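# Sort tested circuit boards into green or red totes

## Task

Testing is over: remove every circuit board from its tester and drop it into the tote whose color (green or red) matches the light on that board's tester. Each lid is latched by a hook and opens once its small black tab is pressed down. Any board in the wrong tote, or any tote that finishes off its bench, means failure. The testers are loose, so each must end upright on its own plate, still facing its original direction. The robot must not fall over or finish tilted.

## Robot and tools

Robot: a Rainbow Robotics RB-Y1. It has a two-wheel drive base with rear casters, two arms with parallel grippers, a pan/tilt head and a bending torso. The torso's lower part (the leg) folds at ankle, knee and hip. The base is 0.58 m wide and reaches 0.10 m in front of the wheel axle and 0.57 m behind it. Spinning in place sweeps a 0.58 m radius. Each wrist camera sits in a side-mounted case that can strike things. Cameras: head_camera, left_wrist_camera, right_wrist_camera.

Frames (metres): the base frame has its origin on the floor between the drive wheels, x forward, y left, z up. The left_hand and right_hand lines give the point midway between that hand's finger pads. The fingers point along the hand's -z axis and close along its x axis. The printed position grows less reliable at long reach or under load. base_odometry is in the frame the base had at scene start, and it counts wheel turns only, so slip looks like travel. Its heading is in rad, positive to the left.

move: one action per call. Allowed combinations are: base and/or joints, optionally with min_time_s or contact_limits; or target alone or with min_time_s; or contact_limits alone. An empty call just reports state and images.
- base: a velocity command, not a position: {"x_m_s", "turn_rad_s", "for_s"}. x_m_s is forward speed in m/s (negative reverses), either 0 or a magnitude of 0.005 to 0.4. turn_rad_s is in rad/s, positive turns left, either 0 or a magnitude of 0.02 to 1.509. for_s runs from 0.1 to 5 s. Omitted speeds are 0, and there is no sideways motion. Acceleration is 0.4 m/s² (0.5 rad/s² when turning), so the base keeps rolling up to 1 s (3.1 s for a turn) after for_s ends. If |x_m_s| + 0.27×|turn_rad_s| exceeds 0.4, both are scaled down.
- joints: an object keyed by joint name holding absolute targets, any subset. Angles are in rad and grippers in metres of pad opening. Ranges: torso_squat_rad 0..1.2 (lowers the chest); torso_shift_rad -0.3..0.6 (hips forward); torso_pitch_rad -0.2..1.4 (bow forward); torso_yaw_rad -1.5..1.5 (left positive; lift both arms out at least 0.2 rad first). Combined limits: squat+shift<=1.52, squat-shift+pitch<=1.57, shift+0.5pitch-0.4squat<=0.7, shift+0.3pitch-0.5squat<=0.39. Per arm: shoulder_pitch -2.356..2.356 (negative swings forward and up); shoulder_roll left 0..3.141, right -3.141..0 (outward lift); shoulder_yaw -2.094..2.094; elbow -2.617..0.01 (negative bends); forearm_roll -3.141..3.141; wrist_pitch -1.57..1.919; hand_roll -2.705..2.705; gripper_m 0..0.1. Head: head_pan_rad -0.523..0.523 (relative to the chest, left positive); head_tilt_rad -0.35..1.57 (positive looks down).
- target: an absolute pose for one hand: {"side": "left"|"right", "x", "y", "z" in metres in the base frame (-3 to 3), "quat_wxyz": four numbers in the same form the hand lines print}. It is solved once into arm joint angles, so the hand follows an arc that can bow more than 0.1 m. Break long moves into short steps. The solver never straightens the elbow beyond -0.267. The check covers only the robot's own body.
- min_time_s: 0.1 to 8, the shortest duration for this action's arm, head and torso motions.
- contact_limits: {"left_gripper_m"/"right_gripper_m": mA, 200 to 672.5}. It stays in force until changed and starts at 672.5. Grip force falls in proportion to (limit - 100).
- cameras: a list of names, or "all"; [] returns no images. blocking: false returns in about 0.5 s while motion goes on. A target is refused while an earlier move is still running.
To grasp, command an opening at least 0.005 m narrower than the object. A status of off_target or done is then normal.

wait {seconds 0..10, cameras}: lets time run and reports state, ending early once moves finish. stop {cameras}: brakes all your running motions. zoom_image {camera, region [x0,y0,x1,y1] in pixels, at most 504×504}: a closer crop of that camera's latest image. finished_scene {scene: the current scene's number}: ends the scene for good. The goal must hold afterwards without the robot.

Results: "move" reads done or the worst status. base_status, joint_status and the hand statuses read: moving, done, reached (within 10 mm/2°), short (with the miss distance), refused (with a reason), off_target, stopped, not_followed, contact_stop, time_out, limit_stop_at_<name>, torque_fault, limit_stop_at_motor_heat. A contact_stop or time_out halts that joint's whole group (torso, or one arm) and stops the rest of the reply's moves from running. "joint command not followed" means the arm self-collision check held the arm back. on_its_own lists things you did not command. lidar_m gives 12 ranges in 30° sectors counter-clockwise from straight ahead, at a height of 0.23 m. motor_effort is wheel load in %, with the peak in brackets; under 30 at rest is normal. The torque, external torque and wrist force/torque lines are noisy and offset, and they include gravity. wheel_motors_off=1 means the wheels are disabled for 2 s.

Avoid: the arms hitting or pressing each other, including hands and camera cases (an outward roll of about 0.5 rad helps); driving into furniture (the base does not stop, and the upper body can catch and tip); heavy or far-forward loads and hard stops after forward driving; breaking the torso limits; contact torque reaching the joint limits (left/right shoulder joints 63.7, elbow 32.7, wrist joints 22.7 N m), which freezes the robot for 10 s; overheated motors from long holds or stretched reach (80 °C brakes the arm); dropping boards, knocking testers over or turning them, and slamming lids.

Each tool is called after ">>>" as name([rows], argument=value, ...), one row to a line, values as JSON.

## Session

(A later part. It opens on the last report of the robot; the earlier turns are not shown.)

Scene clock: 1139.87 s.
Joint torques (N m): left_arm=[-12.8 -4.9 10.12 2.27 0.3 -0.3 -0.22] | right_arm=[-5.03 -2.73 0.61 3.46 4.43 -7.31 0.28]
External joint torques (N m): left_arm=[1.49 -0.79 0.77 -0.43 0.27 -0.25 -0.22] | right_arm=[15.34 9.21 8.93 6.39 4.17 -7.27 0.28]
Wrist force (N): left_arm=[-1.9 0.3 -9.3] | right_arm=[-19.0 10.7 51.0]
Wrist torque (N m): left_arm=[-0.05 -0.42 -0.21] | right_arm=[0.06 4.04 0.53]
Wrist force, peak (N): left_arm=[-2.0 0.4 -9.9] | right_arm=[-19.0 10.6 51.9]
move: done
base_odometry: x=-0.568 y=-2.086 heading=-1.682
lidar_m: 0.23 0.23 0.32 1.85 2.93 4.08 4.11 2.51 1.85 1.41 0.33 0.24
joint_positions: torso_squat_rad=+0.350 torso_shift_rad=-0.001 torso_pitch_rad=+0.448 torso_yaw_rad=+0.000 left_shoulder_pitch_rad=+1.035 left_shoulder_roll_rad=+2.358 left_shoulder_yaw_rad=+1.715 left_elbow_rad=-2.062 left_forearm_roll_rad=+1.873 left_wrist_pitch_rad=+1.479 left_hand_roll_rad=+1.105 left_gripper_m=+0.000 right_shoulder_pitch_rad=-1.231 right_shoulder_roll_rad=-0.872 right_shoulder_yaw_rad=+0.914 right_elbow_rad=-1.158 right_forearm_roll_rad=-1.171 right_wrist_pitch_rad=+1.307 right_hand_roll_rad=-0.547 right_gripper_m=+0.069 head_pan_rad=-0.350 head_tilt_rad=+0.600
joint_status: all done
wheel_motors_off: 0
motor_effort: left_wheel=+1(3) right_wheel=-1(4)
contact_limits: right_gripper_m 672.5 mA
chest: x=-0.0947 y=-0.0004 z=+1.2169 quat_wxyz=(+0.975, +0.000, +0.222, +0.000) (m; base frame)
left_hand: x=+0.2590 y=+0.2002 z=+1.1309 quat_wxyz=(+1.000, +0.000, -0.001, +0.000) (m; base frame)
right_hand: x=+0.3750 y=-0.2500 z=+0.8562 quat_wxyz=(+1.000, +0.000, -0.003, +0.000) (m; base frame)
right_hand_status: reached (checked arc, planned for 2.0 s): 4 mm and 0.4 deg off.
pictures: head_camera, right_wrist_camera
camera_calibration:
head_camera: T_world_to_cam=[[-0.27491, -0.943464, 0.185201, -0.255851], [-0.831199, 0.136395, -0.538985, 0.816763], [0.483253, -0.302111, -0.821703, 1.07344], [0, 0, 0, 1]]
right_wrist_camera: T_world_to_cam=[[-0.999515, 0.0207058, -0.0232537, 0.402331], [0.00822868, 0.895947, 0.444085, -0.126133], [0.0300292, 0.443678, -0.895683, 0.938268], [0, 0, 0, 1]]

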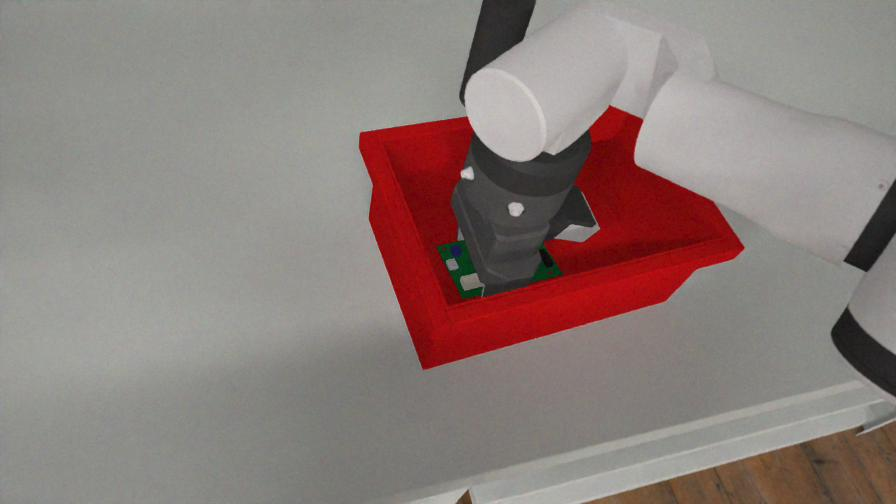

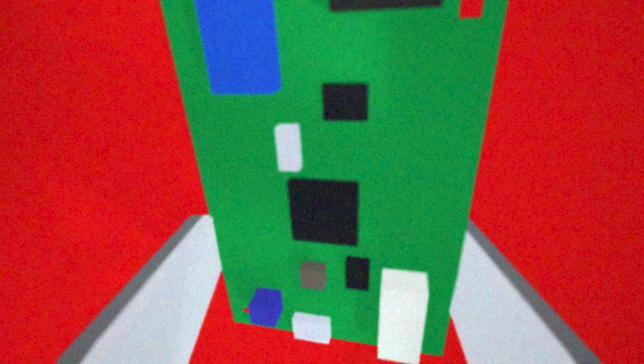

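>>> move(target={"side":"right","x":0.374,"y":-0.25,"z":0.858,"quat_wxyz":[1,0,0,0]}, min_time_s=1, cameras=[])

>>> move(joints={"right_gripper_m":0.08}, cameras=["right_wrist_camera"])

>>> move(target={"side":"right","x":0.374,"y":-0.25,"z":0.91,"quat_wxyz":[1,0,0,0]}, min_time_s=3, cameras=["right_wrist_camera"])

>>> move(target={"side":"right","x":0.367,"y":-0.255,"z":1.06,"quat_wxyz":[1,0,0,0]}, min_time_s=3, cameras=["head_camera","right_wrist_camera"])

Scene clock: 1150.13 s.
Wrist force, peak (N): left_arm=[-2.1 0.6 -9.6] | right_arm=[-19.2 10.6 51.8]
move: done
joint_status: all done
wheel_motors_off: 0
motor_effort: left_wheel=+2(2) right_wheel=-2(3)
contact_limits: right_gripper_m 672.5 mA
right_hand_status: reached (checked arc, planned for 1.0 s): 1 mm and 0.0 deg off.
pictures: none

Scene clock: 1150.73 s.
Wrist force, peak (N): left_arm=[-1.9 0.4 -9.6] | right_arm=[6.8 10.2 3.9]
move: done
joint_status: all done
wheel_motors_off: 0
motor_effort: left_wheel=+2(3) right_wheel=-1(2)
contact_limits: right_gripper_m 672.5 mA
pictures: right_wrist_camera
camera_calibration:
right_wrist_camera: T_world_to_cam=[[-0.999644, 0.0200387, -0.0176407, 0.397706], [0.0100988, 0.895495, 0.444957, -0.128771], [0.0247135, 0.44462, -0.895378, 0.941653], [0, 0, 0, 1]]

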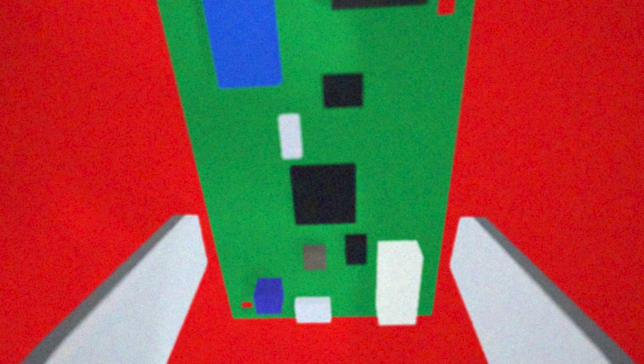

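Scene clock: 1154.07 s.
Wrist force, peak (N): left_arm=[-1.8 0.4 -9.7] | right_arm=[2.5 11.0 -13.1]
move: done
joint_status: all done
wheel_motors_off: 0
motor_effort: left_wheel=+2(3) right_wheel=-2(3)
contact_limits: right_gripper_m 672.5 mA
right_hand_status: reached (checked arc, planned for 3.0 s): 1 mm and 0.1 deg off.
pictures: right_wrist_camera
camera_calibration:
right_wrist_camera: T_world_to_cam=[[-0.999692, 0.0195846, -0.0152105, 0.395138], [0.0107991, 0.896005, 0.443913, -0.15048], [0.0223226, 0.443613, -0.895941, 0.98894], [0, 0, 0, 1]]

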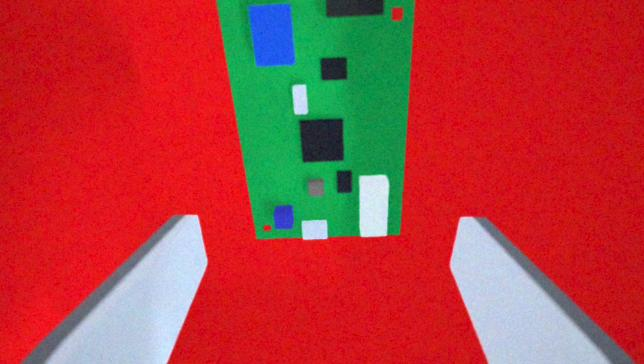

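Scene clock: 1157.40 s.
Joint torques (N m): left_arm=[-12.91 -4.59 10.19 2.19 0.37 -0.23 -0.16] | right_arm=[-19.91 -13.2 -10.92 -1.92 -0.3 0.18 -0.38]
External joint torques (N m): left_arm=[1.39 -0.45 0.84 -0.49 0.33 -0.18 -0.16] | right_arm=[0.01 -1.28 -0.62 -0.31 -0.55 0.2 -0.38]
Wrist force (N): left_arm=[-1.8 0.3 -9.4] | right_arm=[2.2 10.5 -13.4]
Wrist torque (N m): left_arm=[-0.07 -0.41 -0.20] | right_arm=[-0.03 0.85 0.54]
Wrist force, peak (N): left_arm=[-1.9 0.4 -9.9] | right_arm=[2.2 11.0 -13.3]
move: done
base_odometry: x=-0.568 y=-2.086 heading=-1.682
lidar_m: 0.23 0.24 0.32 1.84 2.94 4.08 4.11 2.51 1.85 1.40 0.33 0.24
joint_positions: torso_squat_rad=+0.350 torso_shift_rad=+0.000 torso_pitch_rad=+0.450 torso_yaw_rad=+0.000 left_shoulder_pitch_rad=+1.035 left_shoulder_roll_rad=+2.358 left_shoulder_yaw_rad=+1.715 left_elbow_rad=-2.062 left_forearm_roll_rad=+1.873 left_wrist_pitch_rad=+1.479 left_hand_roll_rad=+1.105 left_gripper_m=+0.000 right_shoulder_pitch_rad=-1.452 right_shoulder_roll_rad=-1.160 right_shoulder_yaw_rad=+0.754 right_elbow_rad=-1.528 right_forearm_roll_rad=-1.418 right_wrist_pitch_rad=+1.731 right_hand_roll_rad=-0.704 right_gripper_m=+0.080 head_pan_rad=-0.350 head_tilt_rad=+0.600
joint_status: all done
wheel_motors_off: 0
motor_effort: left_wheel=+2(4) right_wheel=-2(3)
contact_limits: right_gripper_m 672.5 mA
chest: x=-0.0936 y=-0.0006 z=+1.2167 quat_wxyz=(+0.975, +0.000, +0.223, +0.000) (m; base frame)
left_hand: x=+0.2599 y=+0.2000 z=+1.1301 quat_wxyz=(+1.000, +0.000, +0.000, +0.000) (m; base frame)
right_hand: x=+0.3670 y=-0.2549 z=+1.0598 quat_wxyz=(+1.000, +0.000, +0.000, +0.000) (m; base frame)
right_hand_status: reached (checked arc, planned for 3.0 s): 0 mm and 0.0 deg off.
pictures: head_camera, right_wrist_camera
camera_calibration:
head_camera: T_world_to_cam=[[-0.27445, -0.943591, 0.185239, -0.255733], [-0.83225, 0.136584, -0.537313, 0.815427], [0.481703, -0.30163, -0.822789, 1.07387], [0, 0, 0, 1]]
right_wrist_camera: T_world_to_cam=[[-0.999661, 0.0200173, -0.0166724, 0.392093], [0.0105338, 0.895927, 0.444075, -0.212914], [0.0238265, 0.443749, -0.895834, 1.12551], [0, 0, 0, 1]]

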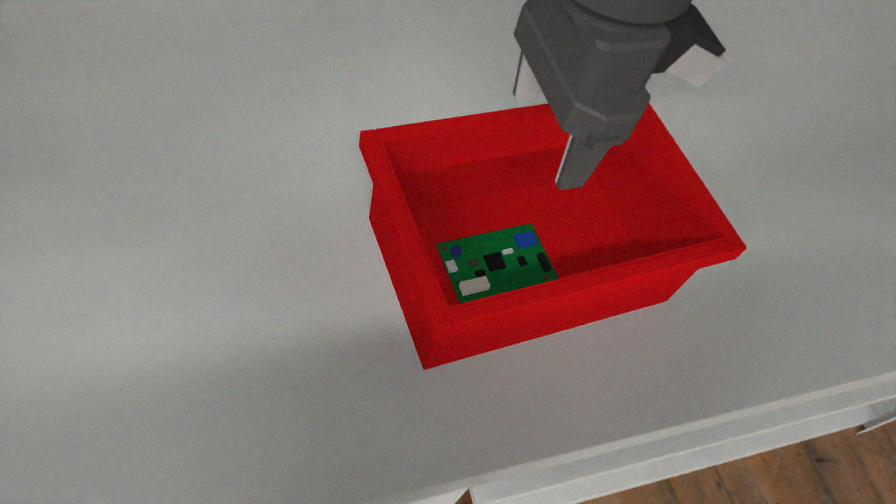

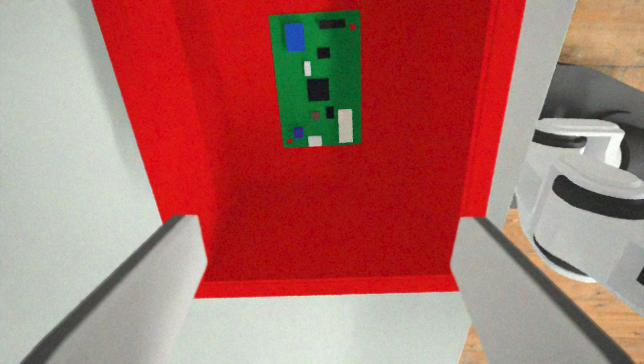

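>>> move(target={"side":"right","x":0.20,"y":-0.38,"z":1.10,"quat_wxyz":[1,0,0,0]}, min_time_s=2.5, cameras=[])

>>> move(base={"x_m_s":-0.25,"for_s":2.3}, joints={"right_gripper_m":0.0,"torso_pitch_rad":0.2,"head_pan_rad":0,"head_tilt_rad":0.3}, cameras=[])

>>> move(base={"turn_rad_s":-0.7,"for_s":4.379})

Scene clock: 1171.93 s.
Wrist force, peak (N): left_arm=[-2.0 0.1 -9.8] | right_arm=[2.3 10.9 -13.4]
move: done
joint_status: all done
wheel_motors_off: 0
motor_effort: left_wheel=+2(3) right_wheel=-2(3)
contact_limits: right_gripper_m 672.5 mA
right_hand_status: reached (checked arc, planned for 2.5 s): 0 mm and 0.2 deg off.
pictures: none

Scene clock: 1175.47 s.
Wrist force, peak (N): left_arm=[-3.3 0.5 -9.5] | right_arm=[2.8 11.0 -13.1]
move: done
base_status: done (sent for 2.3 of 2.3 s)
joint_status: all done
wheel_motors_off: 0
motor_effort: left_wheel=+7(22) right_wheel=-3(25)
contact_limits: right_gripper_m 672.5 mA
pictures: none

Scene clock: 1181.57 s.
Joint torques (N m): left_arm=[-12.72 -2.63 9.12 4.03 -0.1 -0.33 -0.22] | right_arm=[-5.61 -12.74 -9.75 4.31 0.15 -0.49 0.18]
External joint torques (N m): left_arm=[0.78 -0.21 0.27 -0.41 0.29 -0.06 -0.21] | right_arm=[1.42 0.02 -0.67 -0.49 -0.31 0 0.17]
Wrist force (N): left_arm=[-3.3 0.6 -9.4] | right_arm=[0.9 10.8 -12.7]
Wrist torque (N m): left_arm=[-0.08 -0.51 -0.19] | right_arm=[-0.05 0.79 0.52]
Wrist force, peak (N): left_arm=[-3.4 0.3 -9.5] | right_arm=[0.5 11.0 -13.0]
move: done
base_odometry: x=-0.505 y=-1.514 heading=+1.546
lidar_m: 3.54 2.27 1.79 1.76 1.56 0.82 0.80 0.86 2.02 2.85 3.05 3.54
base_status: done (sent for 4.37 of 4.37 s)
joint_positions: torso_squat_rad=+0.350 torso_shift_rad=+0.000 torso_pitch_rad=+0.200 torso_yaw_rad=+0.000 left_shoulder_pitch_rad=+1.035 left_shoulder_roll_rad=+2.358 left_shoulder_yaw_rad=+1.715 left_elbow_rad=-2.062 left_forearm_roll_rad=+1.873 left_wrist_pitch_rad=+1.479 left_hand_roll_rad=+1.105 left_gripper_m=+0.000 right_shoulder_pitch_rad=-0.962 right_shoulder_roll_rad=-2.185 right_shoulder_yaw_rad=+0.731 right_elbow_rad=-2.156 right_forearm_roll_rad=-1.957 right_wrist_pitch_rad=+1.144 right_hand_roll_rad=-0.463 right_gripper_m=+0.000 head_pan_rad=+0.000 head_tilt_rad=+0.300
wheel_motors_off: 0
motor_effort: left_wheel=+4(28) right_wheel=+3(25)
contact_limits: right_gripper_m 672.5 mA
chest: x=-0.1666 y=-0.0007 z=+1.2413 quat_wxyz=(+0.995, +0.000, +0.100, +0.000) (m; base frame)
left_hand: x=+0.1974 y=+0.1999 z=+1.2448 quat_wxyz=(+0.992, +0.000, -0.125, +0.000) (m; base frame)
right_hand: x=+0.1469 y=-0.3803 z=+1.2010 quat_wxyz=(+0.992, -0.001, -0.124, -0.001) (m; base frame)
pictures: head_camera, left_wrist_camera, right_wrist_camera
camera_calibration:
head_camera: T_world_to_cam=[[0.0104941, -0.99876, 0.048657, -0.0711349], [-0.44422, -0.0482509, -0.894617, 1.29414], [0.895856, -0.0122262, -0.444176, 0.669773], [0, 0, 0, 1]]
left_wrist_camera: T_world_to_cam=[[0.971763, 0.0153812, 0.235457, -0.489315], [-0.101988, -0.872468, 0.47791, -0.366081], [0.21278, -0.488429, -0.846264, 1.17809], [0, 0, 0, 1]]
right_wrist_camera: T_world_to_cam=[[-0.964573, 0.0220422, -0.262894, 0.468283], [-0.0969974, 0.897074, 0.431103, -0.129179], [0.245338, 0.44133, -0.863155, 1.24012], [0, 0, 0, 1]]

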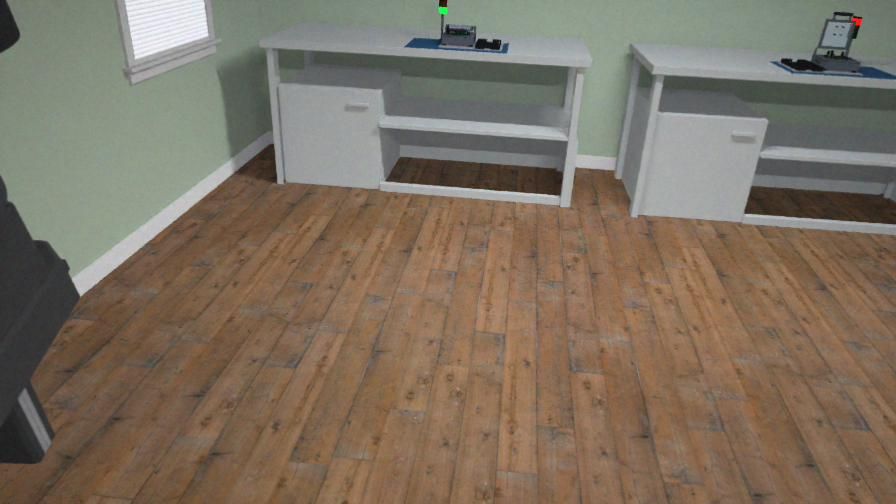

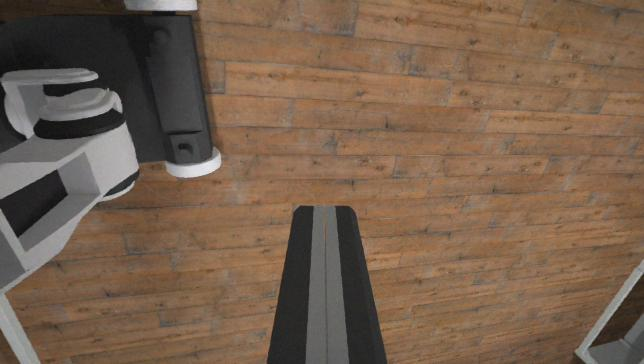

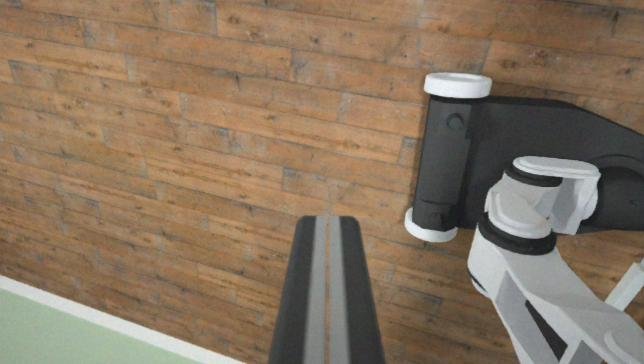

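>>> move(base={"x_m_s":0.35,"for_s":4.6}, cameras=[])

>>> move(base={"x_m_s":0.3,"for_s":3.8}, joints={"head_tilt_rad":0.4}, cameras=["head_camera"])

>>> move(base={"turn_rad_s":-0.1,"for_s":0.8}, cameras=["head_camera"])

Scene clock: 1198.03 s.
Wrist force, peak (N): left_arm=[-3.8 0.2 -9.6] | right_arm=[0.9 11.1 -13.0]
move: done
base_status: done (sent for 4.6 of 4.6 s)
wheel_motors_off: 0
motor_effort: left_wheel=-2(29) right_wheel=+0(28)
contact_limits: right_gripper_m 672.5 mA
pictures: none

Scene clock: 1202.90 s.
Wrist force, peak (N): left_arm=[-3.6 0.2 -9.6] | right_arm=[0.8 10.9 -13.1]
move: done
base_status: done (sent for 3.8 of 3.8 s)
joint_status: all done
wheel_motors_off: 0
motor_effort: left_wheel=-3(19) right_wheel=+0(26)
contact_limits: right_gripper_m 672.5 mA
pictures: head_camera
camera_calibration:
head_camera: T_world_to_cam=[[0.015394, -0.99876, 0.0473508, -0.0687483], [-0.531407, -0.0482868, -0.845739, 1.21497], [0.846977, -0.0121433, -0.531491, 0.789648], [0, 0, 0, 1]]

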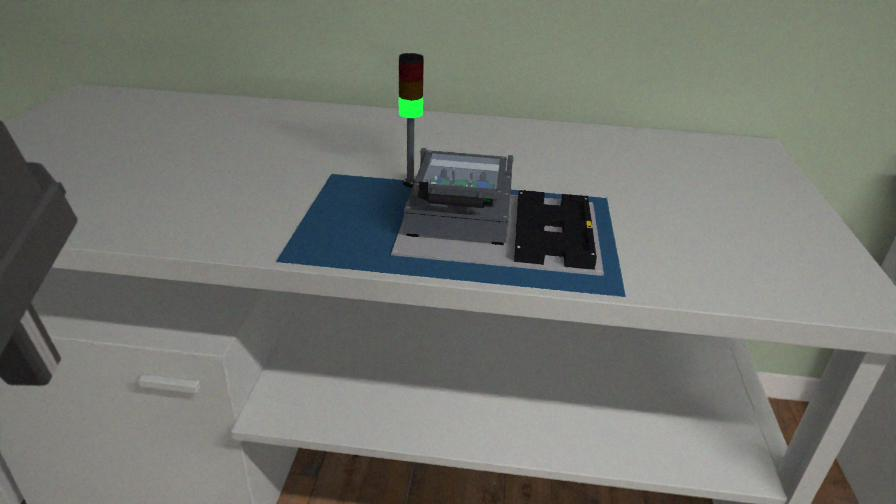

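Scene clock: 1204.20 s.
Joint torques (N m): left_arm=[-12.53 -2.77 9.03 4.04 -0.06 -0.28 -0.28] | right_arm=[-5.59 -12.64 -9.58 4.27 0.14 -0.56 0.21]
External joint torques (N m): left_arm=[0.97 -0.35 0.17 -0.39 0.34 -0.01 -0.27] | right_arm=[1.44 0.12 -0.49 -0.52 -0.32 -0.07 0.2]
Wrist force (N): left_arm=[-3.5 0.1 -9.3] | right_arm=[0.5 10.8 -12.6]
Wrist torque (N m): left_arm=[-0.02 -0.54 -0.19] | right_arm=[-0.05 0.73 0.52]
Wrist force, peak (N): left_arm=[-3.3 0.2 -9.5] | right_arm=[0.5 11.0 -12.9]
move: done
base_odometry: x=-0.435 y=+1.235 heading=+1.466
lidar_m: 1.48 0.97 1.21 1.47 1.54 2.15 3.54 4.13 3.26 2.85 1.23 0.99
base_status: done (sent for 0.8 of 0.8 s)
joint_positions: torso_squat_rad=+0.350 torso_shift_rad=+0.000 torso_pitch_rad=+0.200 torso_yaw_rad=+0.000 left_shoulder_pitch_rad=+1.035 left_shoulder_roll_rad=+2.358 left_shoulder_yaw_rad=+1.715 left_elbow_rad=-2.062 left_forearm_roll_rad=+1.873 left_wrist_pitch_rad=+1.479 left_hand_roll_rad=+1.105 left_gripper_m=+0.000 right_shoulder_pitch_rad=-0.962 right_shoulder_roll_rad=-2.185 right_shoulder_yaw_rad=+0.731 right_elbow_rad=-2.156 right_forearm_roll_rad=-1.957 right_wrist_pitch_rad=+1.144 right_hand_roll_rad=-0.463 right_gripper_m=+0.000 head_pan_rad=+0.000 head_tilt_rad=+0.400
wheel_motors_off: 0
motor_effort: left_wheel=-1(26) right_wheel=-5(28)
contact_limits: right_gripper_m 672.5 mA
chest: x=-0.1665 y=-0.0007 z=+1.2413 quat_wxyz=(+0.995, +0.000, +0.100, +0.000) (m; base frame)
left_hand: x=+0.1974 y=+0.1999 z=+1.2448 quat_wxyz=(+0.992, +0.000, -0.125, +0.000) (m; base frame)
right_hand: x=+0.1469 y=-0.3803 z=+1.2010 quat_wxyz=(+0.992, -0.001, -0.124, -0.001) (m; base frame)
pictures: head_camera
camera_calibration:
head_camera: T_world_to_cam=[[0.0153953, -0.998759, 0.0473614, -0.0687542], [-0.531357, -0.0482972, -0.84577, 1.21499], [0.847008, -0.0121449, -0.531441, 0.789629], [0, 0, 0, 1]]

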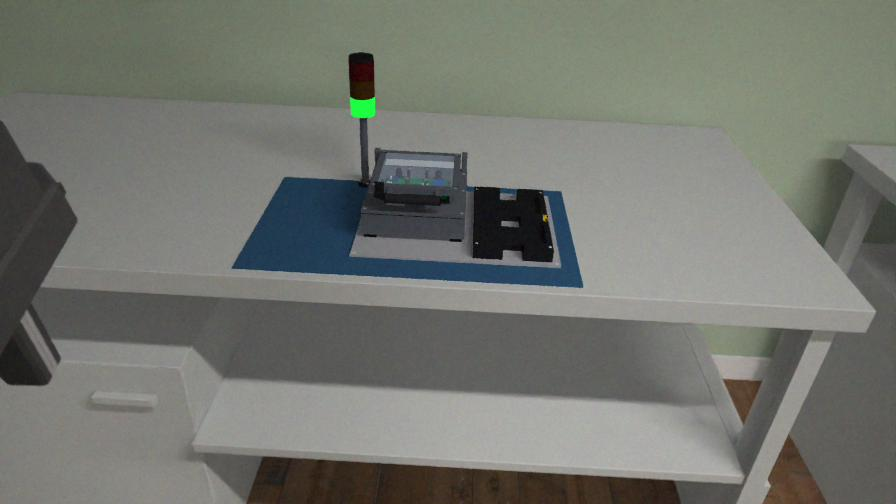

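>>> zoom_image(camera="head_camera", region=[330, 130, 590, 280])

Scaled by 1.938 from the camera's 896x504 image, which has a finer 1280x720 frame.

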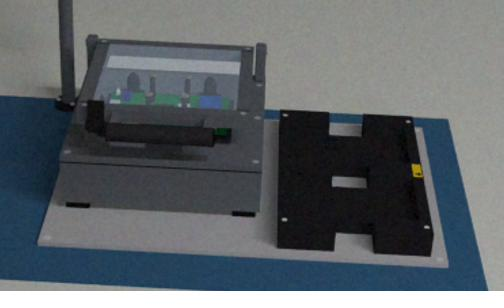

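>>> move(base={"x_m_s":0.2,"for_s":2.0}, joints={"head_tilt_rad":0.6}, cameras=["head_camera","left_wrist_camera"])

Scene clock: 1222.20 s.
Joint torques (N m): left_arm=[-12.31 -2.66 9.02 4.09 -0.17 -0.27 -0.32] | right_arm=[-5.67 -12.57 -9.53 4.3 0.12 -0.46 0.28]
External joint torques (N m): left_arm=[1.19 -0.24 0.16 -0.34 0.22 0 -0.31] | right_arm=[1.36 0.19 -0.44 -0.49 -0.34 0.03 0.27]
Wrist force (N): left_arm=[-3.4 0.4 -9.3] | right_arm=[0.6 10.9 -12.8]
Wrist torque (N m): left_arm=[-0.05 -0.51 -0.19] | right_arm=[-0.06 0.76 0.53]
Wrist force, peak (N): left_arm=[-3.2 0.3 -9.6] | right_arm=[1.0 11.1 -12.8]
move: done
base_odometry: x=-0.393 y=+1.633 heading=+1.465
lidar_m: 1.08 0.67 0.65 1.46 1.53 2.14 3.94 4.35 3.27 1.38 0.71 0.91
base_status: done (sent for 2 of 2 s)
joint_positions: torso_squat_rad=+0.350 torso_shift_rad=+0.000 torso_pitch_rad=+0.200 torso_yaw_rad=+0.000 left_shoulder_pitch_rad=+1.035 left_shoulder_roll_rad=+2.358 left_shoulder_yaw_rad=+1.715 left_elbow_rad=-2.062 left_forearm_roll_rad=+1.873 left_wrist_pitch_rad=+1.479 left_hand_roll_rad=+1.105 left_gripper_m=+0.000 right_shoulder_pitch_rad=-0.962 right_shoulder_roll_rad=-2.185 right_shoulder_yaw_rad=+0.731 right_elbow_rad=-2.156 right_forearm_roll_rad=-1.957 right_wrist_pitch_rad=+1.144 right_hand_roll_rad=-0.463 right_gripper_m=+0.000 head_pan_rad=+0.000 head_tilt_rad=+0.600
joint_status: all done
wheel_motors_off: 0
motor_effort: left_wheel=-1(23) right_wheel=+0(29)
contact_limits: right_gripper_m 672.5 mA
chest: x=-0.1665 y=-0.0007 z=+1.2413 quat_wxyz=(+0.995, +0.000, +0.100, +0.000) (m; base frame)
left_hand: x=+0.1975 y=+0.1999 z=+1.2447 quat_wxyz=(+0.992, +0.000, -0.125, +0.000) (m; base frame)
right_hand: x=+0.1470 y=-0.3803 z=+1.2010 quat_wxyz=(+0.992, -0.001, -0.124, -0.001) (m; base frame)
pictures: head_camera, left_wrist_camera
camera_calibration:
head_camera: T_world_to_cam=[[0.0246748, -0.998756, 0.043322, -0.0619907], [-0.688833, -0.0483919, -0.723303, 1.02296], [0.7245, -0.0119942, -0.689171, 1.00272], [0, 0, 0, 1]]
left_wrist_camera: T_world_to_cam=[[0.971797, 0.0153832, 0.235318, -0.489221], [-0.101922, -0.872458, 0.477942, -0.366092], [0.212657, -0.488447, -0.846284, 1.17808], [0, 0, 0, 1]]

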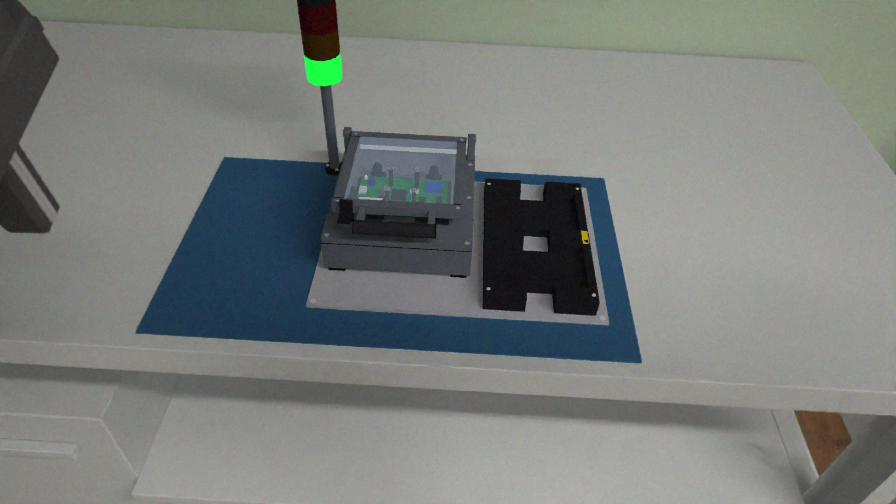

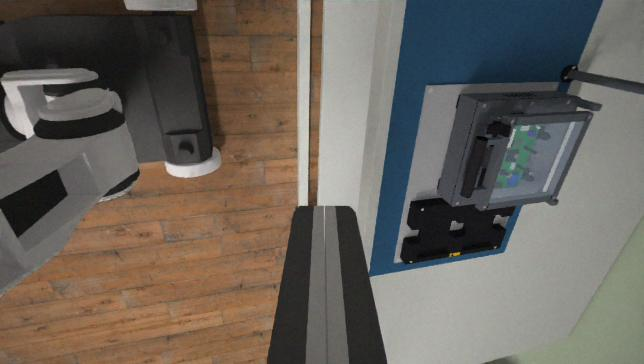

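>>> move(base={"x_m_s":0.1,"for_s":2.05}, cameras=[])

>>> move(joints={"torso_pitch_rad":0.45}, cameras=["head_camera","left_wrist_camera"])

Scene clock: 1238.27 s.
Wrist force, peak (N): left_arm=[-3.5 0.2 -9.6] | right_arm=[0.8 11.0 -12.9]
move: done
base_status: done (sent for 2.07 of 2.07 s)
wheel_motors_off: 0
motor_effort: left_wheel=-2(19) right_wheel=+1(24)
contact_limits: right_gripper_m 672.5 mA
pictures: none

Scene clock: 1239.93 s.
Joint torques (N m): left_arm=[-13.52 -4.15 9.47 2.57 0.23 -0.12 -0.18] | right_arm=[-5.73 -14.57 -9.07 3.29 -0.09 -0.01 0.22]
External joint torques (N m): left_arm=[0.77 -0.01 0.12 -0.12 0.19 -0.07 -0.18] | right_arm=[1.52 0.58 -0.56 -0.46 -0.33 0.01 0.22]
Wrist force (N): left_arm=[-1.9 0.4 -9.2] | right_arm=[2.4 10.6 -12.8]
Wrist torque (N m): left_arm=[-0.06 -0.43 -0.21] | right_arm=[-0.04 0.89 0.53]
Wrist force, peak (N): left_arm=[-1.7 0.0 -9.8] | right_arm=[2.4 11.1 -13.2]
move: done
base_odometry: x=-0.371 y=+1.838 heading=+1.465
lidar_m: 0.87 0.66 0.53 0.99 1.53 2.13 4.15 4.35 3.28 1.03 0.62 0.91
joint_positions: torso_squat_rad=+0.350 torso_shift_rad=+0.000 torso_pitch_rad=+0.450 torso_yaw_rad=+0.000 left_shoulder_pitch_rad=+1.035 left_shoulder_roll_rad=+2.358 left_shoulder_yaw_rad=+1.715 left_elbow_rad=-2.062 left_forearm_roll_rad=+1.873 left_wrist_pitch_rad=+1.479 left_hand_roll_rad=+1.105 left_gripper_m=+0.000 right_shoulder_pitch_rad=-0.962 right_shoulder_roll_rad=-2.185 right_shoulder_yaw_rad=+0.731 right_elbow_rad=-2.156 right_forearm_roll_rad=-1.957 right_wrist_pitch_rad=+1.144 right_hand_roll_rad=-0.463 right_gripper_m=+0.000 head_pan_rad=+0.000 head_tilt_rad=+0.600
joint_status: all done
wheel_motors_off: 0
motor_effort: left_wheel=-2(4) right_wheel=+0(4)
contact_limits: right_gripper_m 672.5 mA
chest: x=-0.0934 y=-0.0007 z=+1.2167 quat_wxyz=(+0.975, +0.000, +0.223, +0.000) (m; base frame)
left_hand: x=+0.2600 y=+0.2000 z=+1.1300 quat_wxyz=(+1.000, +0.000, +0.000, +0.000) (m; base frame)
right_hand: x=+0.2004 y=-0.3802 z=+1.1001 quat_wxyz=(+1.000, -0.001, +0.000, -0.001) (m; base frame)
pictures: head_camera, left_wrist_camera
camera_calibration:
head_camera: T_world_to_cam=[[0.0347892, -0.998751, 0.0358525, -0.0526768], [-0.846311, -0.0485219, -0.530475, 0.806147], [0.531552, -0.0118876, -0.846942, 1.10675], [0, 0, 0, 1]]
left_wrist_camera: T_world_to_cam=[[0.999802, 0.0155994, -0.012322, -0.250517], [0.0196305, -0.872459, 0.488293, -0.348102], [-0.00313333, -0.488439, -0.872593, 1.15356], [0, 0, 0, 1]]

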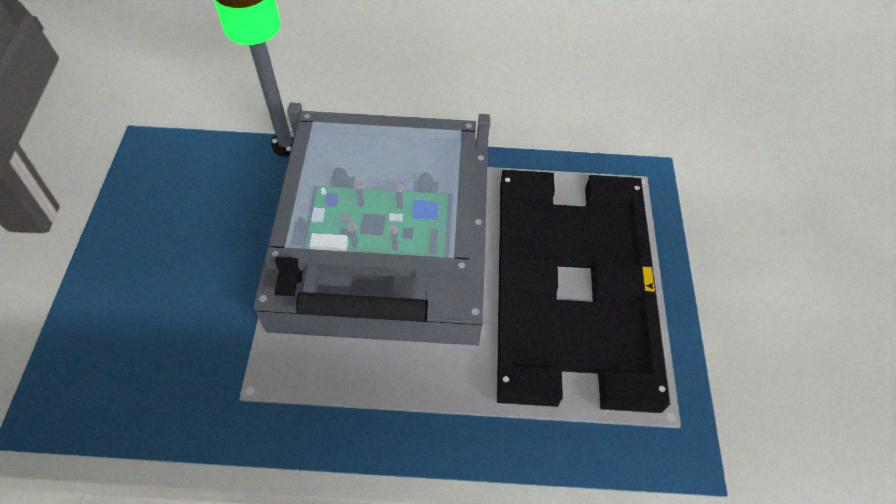

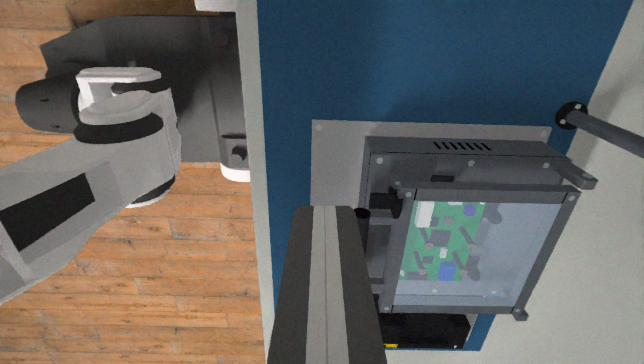

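>>> move(target={"side":"left","x":0.30,"y":0.16,"z":1.06,"quat_wxyz":[0.991,-0.13,0,0]}, min_time_s=2, cameras=[])

>>> move(target={"side":"left","x":0.317,"y":0.131,"z":1.01,"quat_wxyz":[0.991,-0.13,0,0]}, min_time_s=2, cameras=["head_camera","left_wrist_camera"])

>>> zoom_image(camera="head_camera", region=[200, 180, 500, 360])

Scene clock: 1264.20 s.
Wrist force, peak (N): left_arm=[-1.8 1.8 -9.8] | right_arm=[2.4 11.1 -13.1]
move: done
joint_status: all done
wheel_motors_off: 0
motor_effort: left_wheel=-2(4) right_wheel=+1(3)
contact_limits: right_gripper_m 672.5 mA
left_hand_status: reached (checked arc, planned for 2.0 s): 0 mm and 0.1 deg off.
pictures: none

Scene clock: 1266.53 s.
Joint torques (N m): left_arm=[-15.77 -4.98 8.96 1.69 0.31 -0.79 0.41] | right_arm=[-5.84 -14.74 -8.87 3.44 -0.1 -0.12 0.18]
External joint torques (N m): left_arm=[2.05 2.1 -1.28 0.94 0.03 -0.32 0.41] | right_arm=[1.42 0.42 -0.37 -0.31 -0.34 -0.09 0.18]
Wrist force (N): left_arm=[-1.7 2.0 -9.3] | right_arm=[2.4 10.7 -13.2]
Wrist torque (N m): left_arm=[-0.14 -0.38 -0.19] | right_arm=[-0.04 0.88 0.53]
Wrist force, peak (N): left_arm=[-2.1 1.8 -9.5] | right_arm=[2.2 11.0 -13.1]
move: done
base_odometry: x=-0.371 y=+1.838 heading=+1.465
lidar_m: 0.86 0.67 0.53 1.00 1.53 2.12 4.15 4.35 3.27 1.03 0.62 0.90
joint_positions: torso_squat_rad=+0.350 torso_shift_rad=+0.000 torso_pitch_rad=+0.450 torso_yaw_rad=+0.000 left_shoulder_pitch_rad=+1.300 left_shoulder_roll_rad=+2.603 left_shoulder_yaw_rad=+1.622 left_elbow_rad=-1.797 left_forearm_roll_rad=+1.776 left_wrist_pitch_rad=+1.030 left_hand_roll_rad=+0.964 left_gripper_m=+0.000 right_shoulder_pitch_rad=-0.962 right_shoulder_roll_rad=-2.185 right_shoulder_yaw_rad=+0.731 right_elbow_rad=-2.156 right_forearm_roll_rad=-1.957 right_wrist_pitch_rad=+1.144 right_hand_roll_rad=-0.463 right_gripper_m=+0.000 head_pan_rad=+0.000 head_tilt_rad=+0.600
joint_status: all done
wheel_motors_off: 0
motor_effort: left_wheel=-2(3) right_wheel=+2(3)
contact_limits: right_gripper_m 672.5 mA
chest: x=-0.0934 y=-0.0007 z=+1.2167 quat_wxyz=(+0.975, +0.000, +0.223, +0.000) (m; base frame)
left_hand: x=+0.3167 y=+0.1312 z=+1.0105 quat_wxyz=(+0.991, -0.130, -0.001, +0.000) (m; base frame)
left_hand_status: reached (checked arc, planned for 2.0 s): 1 mm and 0.1 deg off.
right_hand: x=+0.2004 y=-0.3802 z=+1.1001 quat_wxyz=(+1.000, -0.001, +0.000, -0.001) (m; base frame)
pictures: head_camera, left_wrist_camera
camera_calibration:
head_camera: T_world_to_cam=[[0.0347885, -0.998751, 0.0358535, -0.0526775], [-0.846304, -0.048522, -0.530486, 0.806154], [0.531563, -0.0118881, -0.846935, 1.10675], [0, 0, 0, 1]]
left_wrist_camera: T_world_to_cam=[[0.999823, 0.011944, -0.0145097, -0.304843], [0.0186785, -0.716777, 0.697053, -0.582019], [-0.00207461, -0.697201, -0.716873, 0.885537], [0, 0, 0, 1]]

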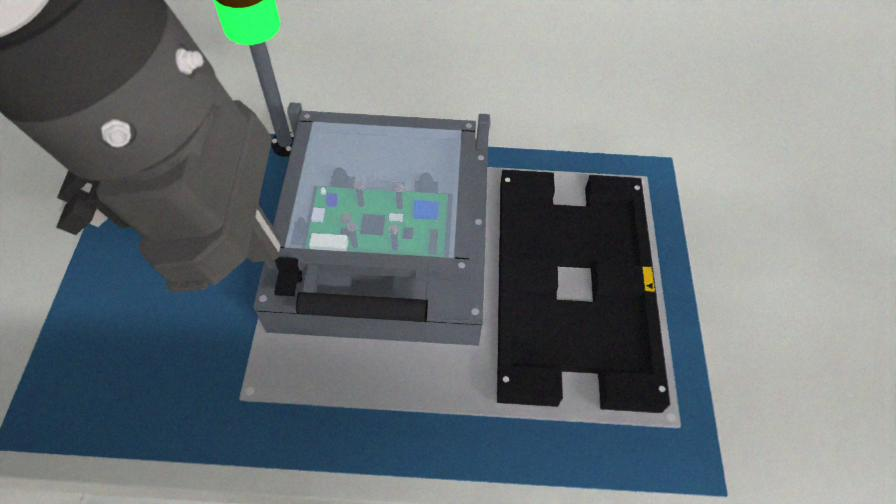

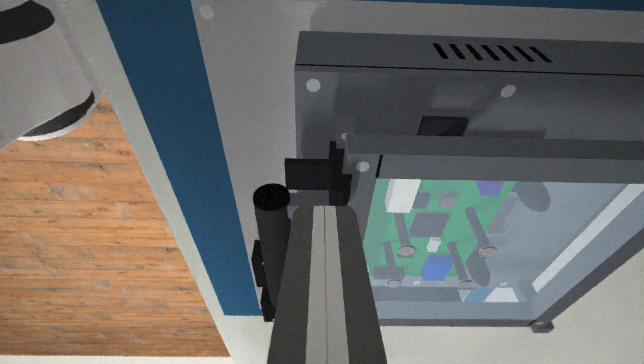

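Scaled by 1.680 from the camera's 896x504 image, which has a finer 1280x720 frame.

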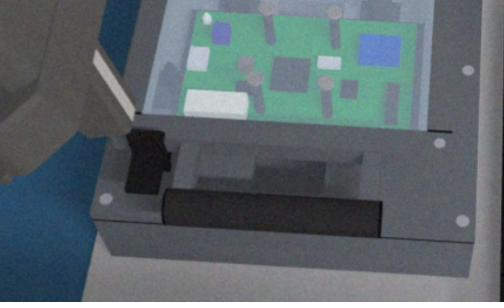

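>>> move(target={"side":"left","x":0.314,"y":0.138,"z":0.99,"quat_wxyz":[0.991,-0.13,0,0]}, min_time_s=1.5, cameras=["head_camera","left_wrist_camera"])

>>> zoom_image(camera="left_wrist_camera", region=[220, 60, 480, 260])

>>> zoom_image(camera="head_camera", region=[200, 180, 500, 360])

Scene clock: 1301.87 s.
Joint torques (N m): left_arm=[-15.66 -5.12 8.75 1.57 0.28 -0.82 -0.21] | right_arm=[-5.98 -14.83 -8.78 3.43 -0.12 -0.07 0.27]
External joint torques (N m): left_arm=[2.03 2.21 -1.35 1.09 0.01 -0.35 -0.21] | right_arm=[1.27 0.33 -0.28 -0.32 -0.36 -0.04 0.27]
Wrist force (N): left_arm=[-1.4 1.6 -9.2] | right_arm=[2.4 11.0 -13.1]
Wrist torque (N m): left_arm=[-0.09 -0.35 -0.18] | right_arm=[-0.07 0.87 0.53]
Wrist force, peak (N): left_arm=[-1.7 2.0 -9.5] | right_arm=[2.4 11.0 -13.1]
move: done
base_odometry: x=-0.371 y=+1.838 heading=+1.465
lidar_m: 0.87 0.67 0.53 0.99 1.52 2.12 4.14 4.35 3.27 1.03 0.63 0.91
joint_positions: torso_squat_rad=+0.350 torso_shift_rad=+0.000 torso_pitch_rad=+0.450 torso_yaw_rad=+0.000 left_shoulder_pitch_rad=+1.340 left_shoulder_roll_rad=+2.605 left_shoulder_yaw_rad=+1.601 left_elbow_rad=-1.793 left_forearm_roll_rad=+1.748 left_wrist_pitch_rad=+0.987 left_hand_roll_rad=+0.950 left_gripper_m=+0.000 right_shoulder_pitch_rad=-0.962 right_shoulder_roll_rad=-2.185 right_shoulder_yaw_rad=+0.731 right_elbow_rad=-2.156 right_forearm_roll_rad=-1.957 right_wrist_pitch_rad=+1.144 right_hand_roll_rad=-0.463 right_gripper_m=+0.000 head_pan_rad=+0.000 head_tilt_rad=+0.600
joint_status: all done
wheel_motors_off: 0
motor_effort: left_wheel=-2(4) right_wheel=+2(3)
contact_limits: right_gripper_m 672.5 mA
chest: x=-0.0934 y=-0.0007 z=+1.2167 quat_wxyz=(+0.975, +0.000, +0.223, +0.000) (m; base frame)
left_hand: x=+0.3141 y=+0.1380 z=+0.9903 quat_wxyz=(+0.991, -0.130, +0.000, +0.000) (m; base frame)
left_hand_status: reached (checked arc, planned for 1.5 s): 0 mm and 0.0 deg off.
right_hand: x=+0.2004 y=-0.3802 z=+1.1001 quat_wxyz=(+1.000, -0.001, +0.000, -0.001) (m; base frame)
pictures: head_camera, left_wrist_camera
camera_calibration:
head_camera: T_world_to_cam=[[0.0347884, -0.998751, 0.0358533, -0.0526775], [-0.846304, -0.0485218, -0.530486, 0.806154], [0.531564, -0.011888, -0.846935, 1.10675], [0, 0, 0, 1]]
left_wrist_camera: T_world_to_cam=[[0.999811, 0.0118469, -0.015418, -0.301789], [0.0192424, -0.716706, 0.69711, -0.563217], [-0.00279155, -0.697275, -0.716799, 0.87596], [0, 0, 0, 1]]

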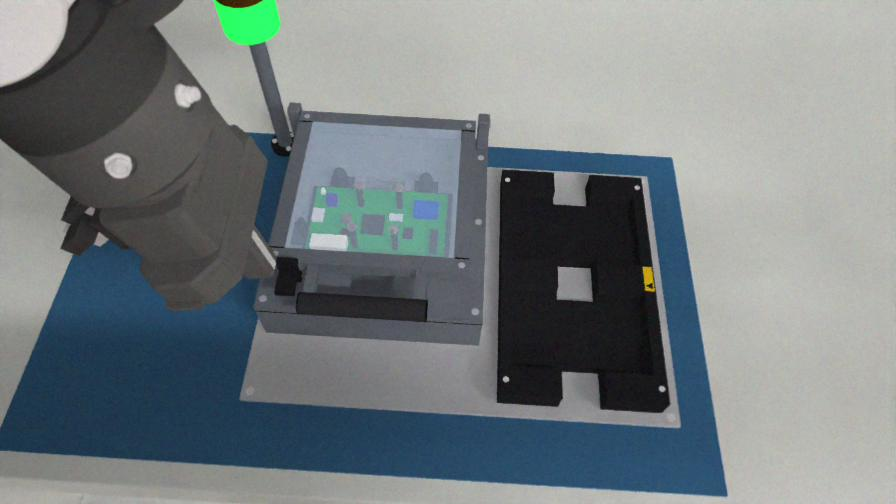

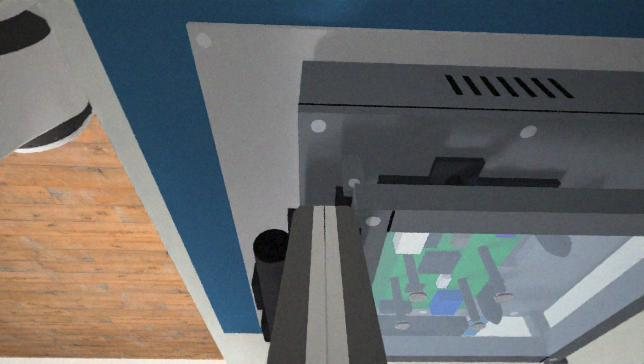

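Scaled by 1.938 from the camera's 644x364 image, which has a finer 920x520 frame.

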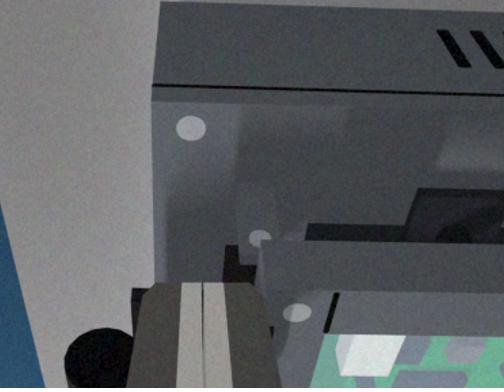

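Scaled by 1.680 from the camera's 896x504 image, which has a finer 1280x720 frame.

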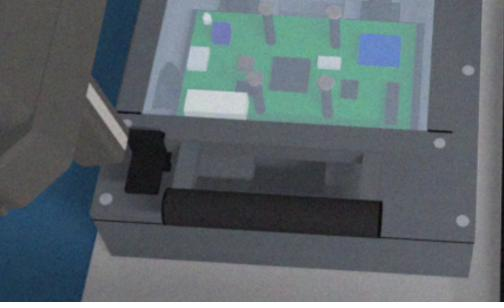

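>>> move(target={"side":"left","x":0.318,"y":0.138,"z":1.005,"quat_wxyz":[0.991,-0.13,0,0]}, min_time_s=1.5, cameras=[])

>>> move(target={"side":"left","x":0.319,"y":0.123,"z":0.995,"quat_wxyz":[0.991,-0.13,0,0]}, min_time_s=1.5, cameras=["head_camera","left_wrist_camera"])

>>> zoom_image(camera="head_camera", region=[200, 180, 500, 360])

Scene clock: 1311.97 s.
Wrist force, peak (N): left_arm=[-1.8 2.0 -9.4] | right_arm=[2.2 10.9 -13.3]
move: done
joint_status: all done
wheel_motors_off: 0
motor_effort: left_wheel=-1(4) right_wheel=+1(3)
contact_limits: right_gripper_m 672.5 mA
left_hand_status: reached (checked arc, planned for 1.5 s): 1 mm and 0.0 deg off.
pictures: none

Scene clock: 1313.80 s.
Joint torques (N m): left_arm=[-16.07 -5.2 8.76 1.64 0.26 -0.76 0.43] | right_arm=[-5.8 -14.72 -8.82 3.5 0.06 -0.08 0.2]
External joint torques (N m): left_arm=[2.13 2 -1.43 1.07 -0.01 -0.28 0.43] | right_arm=[1.45 0.44 -0.32 -0.25 -0.18 -0.05 0.2]
Wrist force (N): left_arm=[-1.9 1.9 -9.2] | right_arm=[2.2 10.7 -12.9]
Wrist torque (N m): left_arm=[-0.12 -0.40 -0.19] | right_arm=[-0.05 0.86 0.53]
Wrist force, peak (N): left_arm=[-1.9 1.9 -9.4] | right_arm=[2.2 10.8 -13.3]
move: done
base_odometry: x=-0.371 y=+1.838 heading=+1.465
lidar_m: 0.87 0.67 0.53 1.00 1.53 2.13 4.14 4.35 3.28 1.03 0.62 0.90
joint_positions: torso_squat_rad=+0.350 torso_shift_rad=+0.000 torso_pitch_rad=+0.450 torso_yaw_rad=+0.000 left_shoulder_pitch_rad=+1.318 left_shoulder_roll_rad=+2.649 left_shoulder_yaw_rad=+1.609 left_elbow_rad=-1.766 left_forearm_roll_rad=+1.752 left_wrist_pitch_rad=+1.004 left_hand_roll_rad=+0.974 left_gripper_m=+0.000 right_shoulder_pitch_rad=-0.962 right_shoulder_roll_rad=-2.185 right_shoulder_yaw_rad=+0.731 right_elbow_rad=-2.156 right_forearm_roll_rad=-1.957 right_wrist_pitch_rad=+1.144 right_hand_roll_rad=-0.463 right_gripper_m=+0.000 head_pan_rad=+0.000 head_tilt_rad=+0.600
joint_status: all done
wheel_motors_off: 0
motor_effort: left_wheel=-2(4) right_wheel=+2(3)
contact_limits: right_gripper_m 672.5 mA
chest: x=-0.0934 y=-0.0007 z=+1.2167 quat_wxyz=(+0.975, +0.000, +0.223, +0.000) (m; base frame)
left_hand: x=+0.3191 y=+0.1230 z=+0.9953 quat_wxyz=(+0.991, -0.130, +0.000, +0.000) (m; base frame)
left_hand_status: reached (checked arc, planned for 1.5 s): 0 mm and 0.0 deg off.
right_hand: x=+0.2004 y=-0.3802 z=+1.1001 quat_wxyz=(+1.000, -0.001, +0.000, -0.001) (m; base frame)
pictures: head_camera, left_wrist_camera
camera_calibration:
head_camera: T_world_to_cam=[[0.0347884, -0.998751, 0.0358533, -0.0526775], [-0.846304, -0.0485219, -0.530486, 0.806154], [0.531564, -0.011888, -0.846935, 1.10675], [0, 0, 0, 1]]
left_wrist_camera: T_world_to_cam=[[0.999814, 0.0116686, -0.0153788, -0.306551], [0.0190874, -0.716683, 0.697138, -0.577539], [-0.00288717, -0.697301, -0.716772, 0.869103], [0, 0, 0, 1]]

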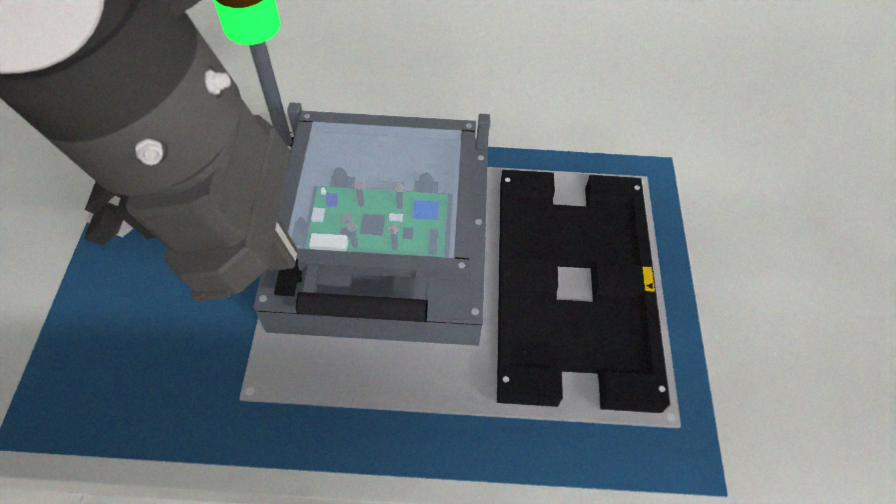

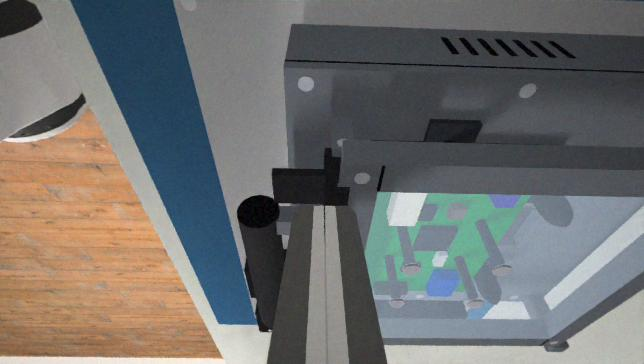

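Scaled by 1.680 from the camera's 896x504 image, which has a finer 1280x720 frame.

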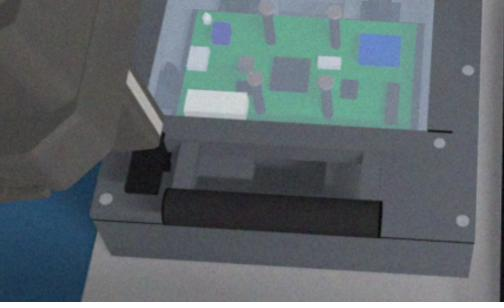

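>>> move(target={"side":"left","x":0.316,"y":0.130,"z":0.985,"quat_wxyz":[0.991,-0.13,0,0]}, min_time_s=1.5, cameras=["head_camera","left_wrist_camera"])

>>> zoom_image(camera="head_camera", region=[200, 180, 500, 360])

Scene clock: 1325.00 s.
Joint torques (N m): left_arm=[2.09 -0.76 -6.94 -0.89 -0.83 0.92 -0.28] | right_arm=[-5.83 -14.79 -8.95 3.37 -0.14 -0.06 0.18]
External joint torques (N m): left_arm=[20.1 6.54 -17.09 -1.37 -1.08 1.41 -0.27] | right_arm=[1.42 0.36 -0.44 -0.38 -0.38 -0.03 0.18]
Wrist force (N): left_arm=[-2.8 -7.3 44.3] | right_arm=[2.2 10.9 -13.1]
Wrist torque (N m): left_arm=[-0.27 -0.51 -0.21] | right_arm=[-0.06 0.84 0.51]
Wrist force, peak (N): left_arm=[-3.1 -7.4 44.8] | right_arm=[2.5 11.0 -13.1]
move: done
base_odometry: x=-0.371 y=+1.838 heading=+1.465
lidar_m: 0.87 0.66 0.53 0.99 1.52 2.13 4.15 4.35 3.28 1.03 0.62 0.91
joint_positions: torso_squat_rad=+0.350 torso_shift_rad=-0.001 torso_pitch_rad=+0.448 torso_yaw_rad=+0.000 left_shoulder_pitch_rad=+1.337 left_shoulder_roll_rad=+2.635 left_shoulder_yaw_rad=+1.602 left_elbow_rad=-1.775 left_forearm_roll_rad=+1.738 left_wrist_pitch_rad=+0.981 left_hand_roll_rad=+0.965 left_gripper_m=+0.000 right_shoulder_pitch_rad=-0.962 right_shoulder_roll_rad=-2.185 right_shoulder_yaw_rad=+0.731 right_elbow_rad=-2.156 right_forearm_roll_rad=-1.957 right_wrist_pitch_rad=+1.144 right_hand_roll_rad=-0.463 right_gripper_m=+0.000 head_pan_rad=+0.000 head_tilt_rad=+0.600
joint_status: all done
wheel_motors_off: 0
motor_effort: left_wheel=-2(4) right_wheel=+1(4)
contact_limits: right_gripper_m 672.5 mA
chest: x=-0.0943 y=-0.0007 z=+1.2169 quat_wxyz=(+0.975, +0.000, +0.222, +0.000) (m; base frame)
left_hand: x=+0.3177 y=+0.1287 z=+0.9895 quat_wxyz=(+0.991, -0.132, -0.004, -0.001) (m; base frame)
left_hand_status: reached (checked arc, planned for 1.5 s): 5 mm and 0.6 deg off.
right_hand: x=+0.1997 y=-0.3802 z=+1.1007 quat_wxyz=(+1.000, -0.001, +0.000, -0.001) (m; base frame)
pictures: head_camera, left_wrist_camera
camera_calibration:
head_camera: T_world_to_cam=[[0.0347911, -0.998754, 0.0357827, -0.0525954], [-0.845371, -0.0485072, -0.531972, 0.807403], [0.533045, -0.0117418, -0.846005, 1.10639], [0, 0, 0, 1]]
left_wrist_camera: T_world_to_cam=[[0.999908, 0.0116578, -0.00697947, -0.313605], [0.0132125, -0.714409, 0.699604, -0.570198], [0.00316962, -0.699631, -0.714497, 0.865052], [0, 0, 0, 1]]

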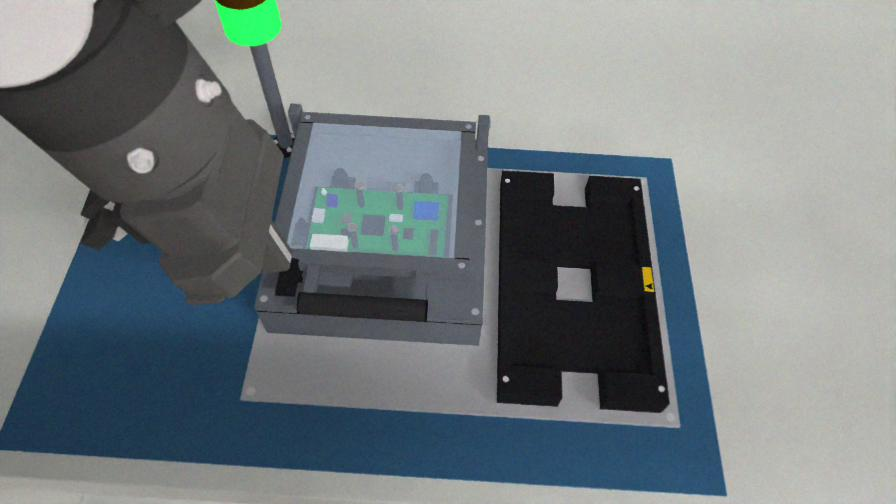

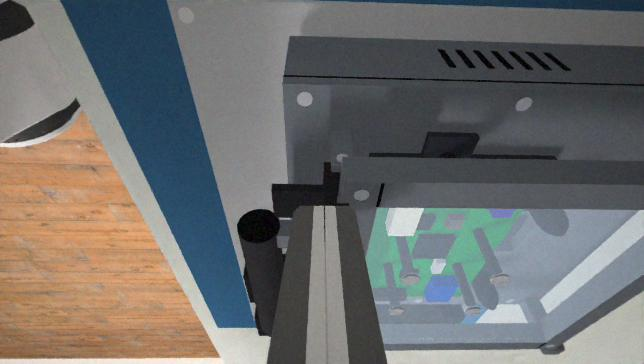

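Scaled by 1.680 from the camera's 896x504 image, which has a finer 1280x720 frame.

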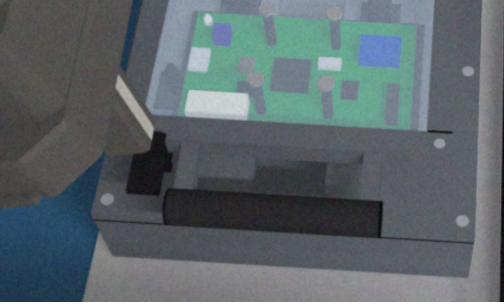

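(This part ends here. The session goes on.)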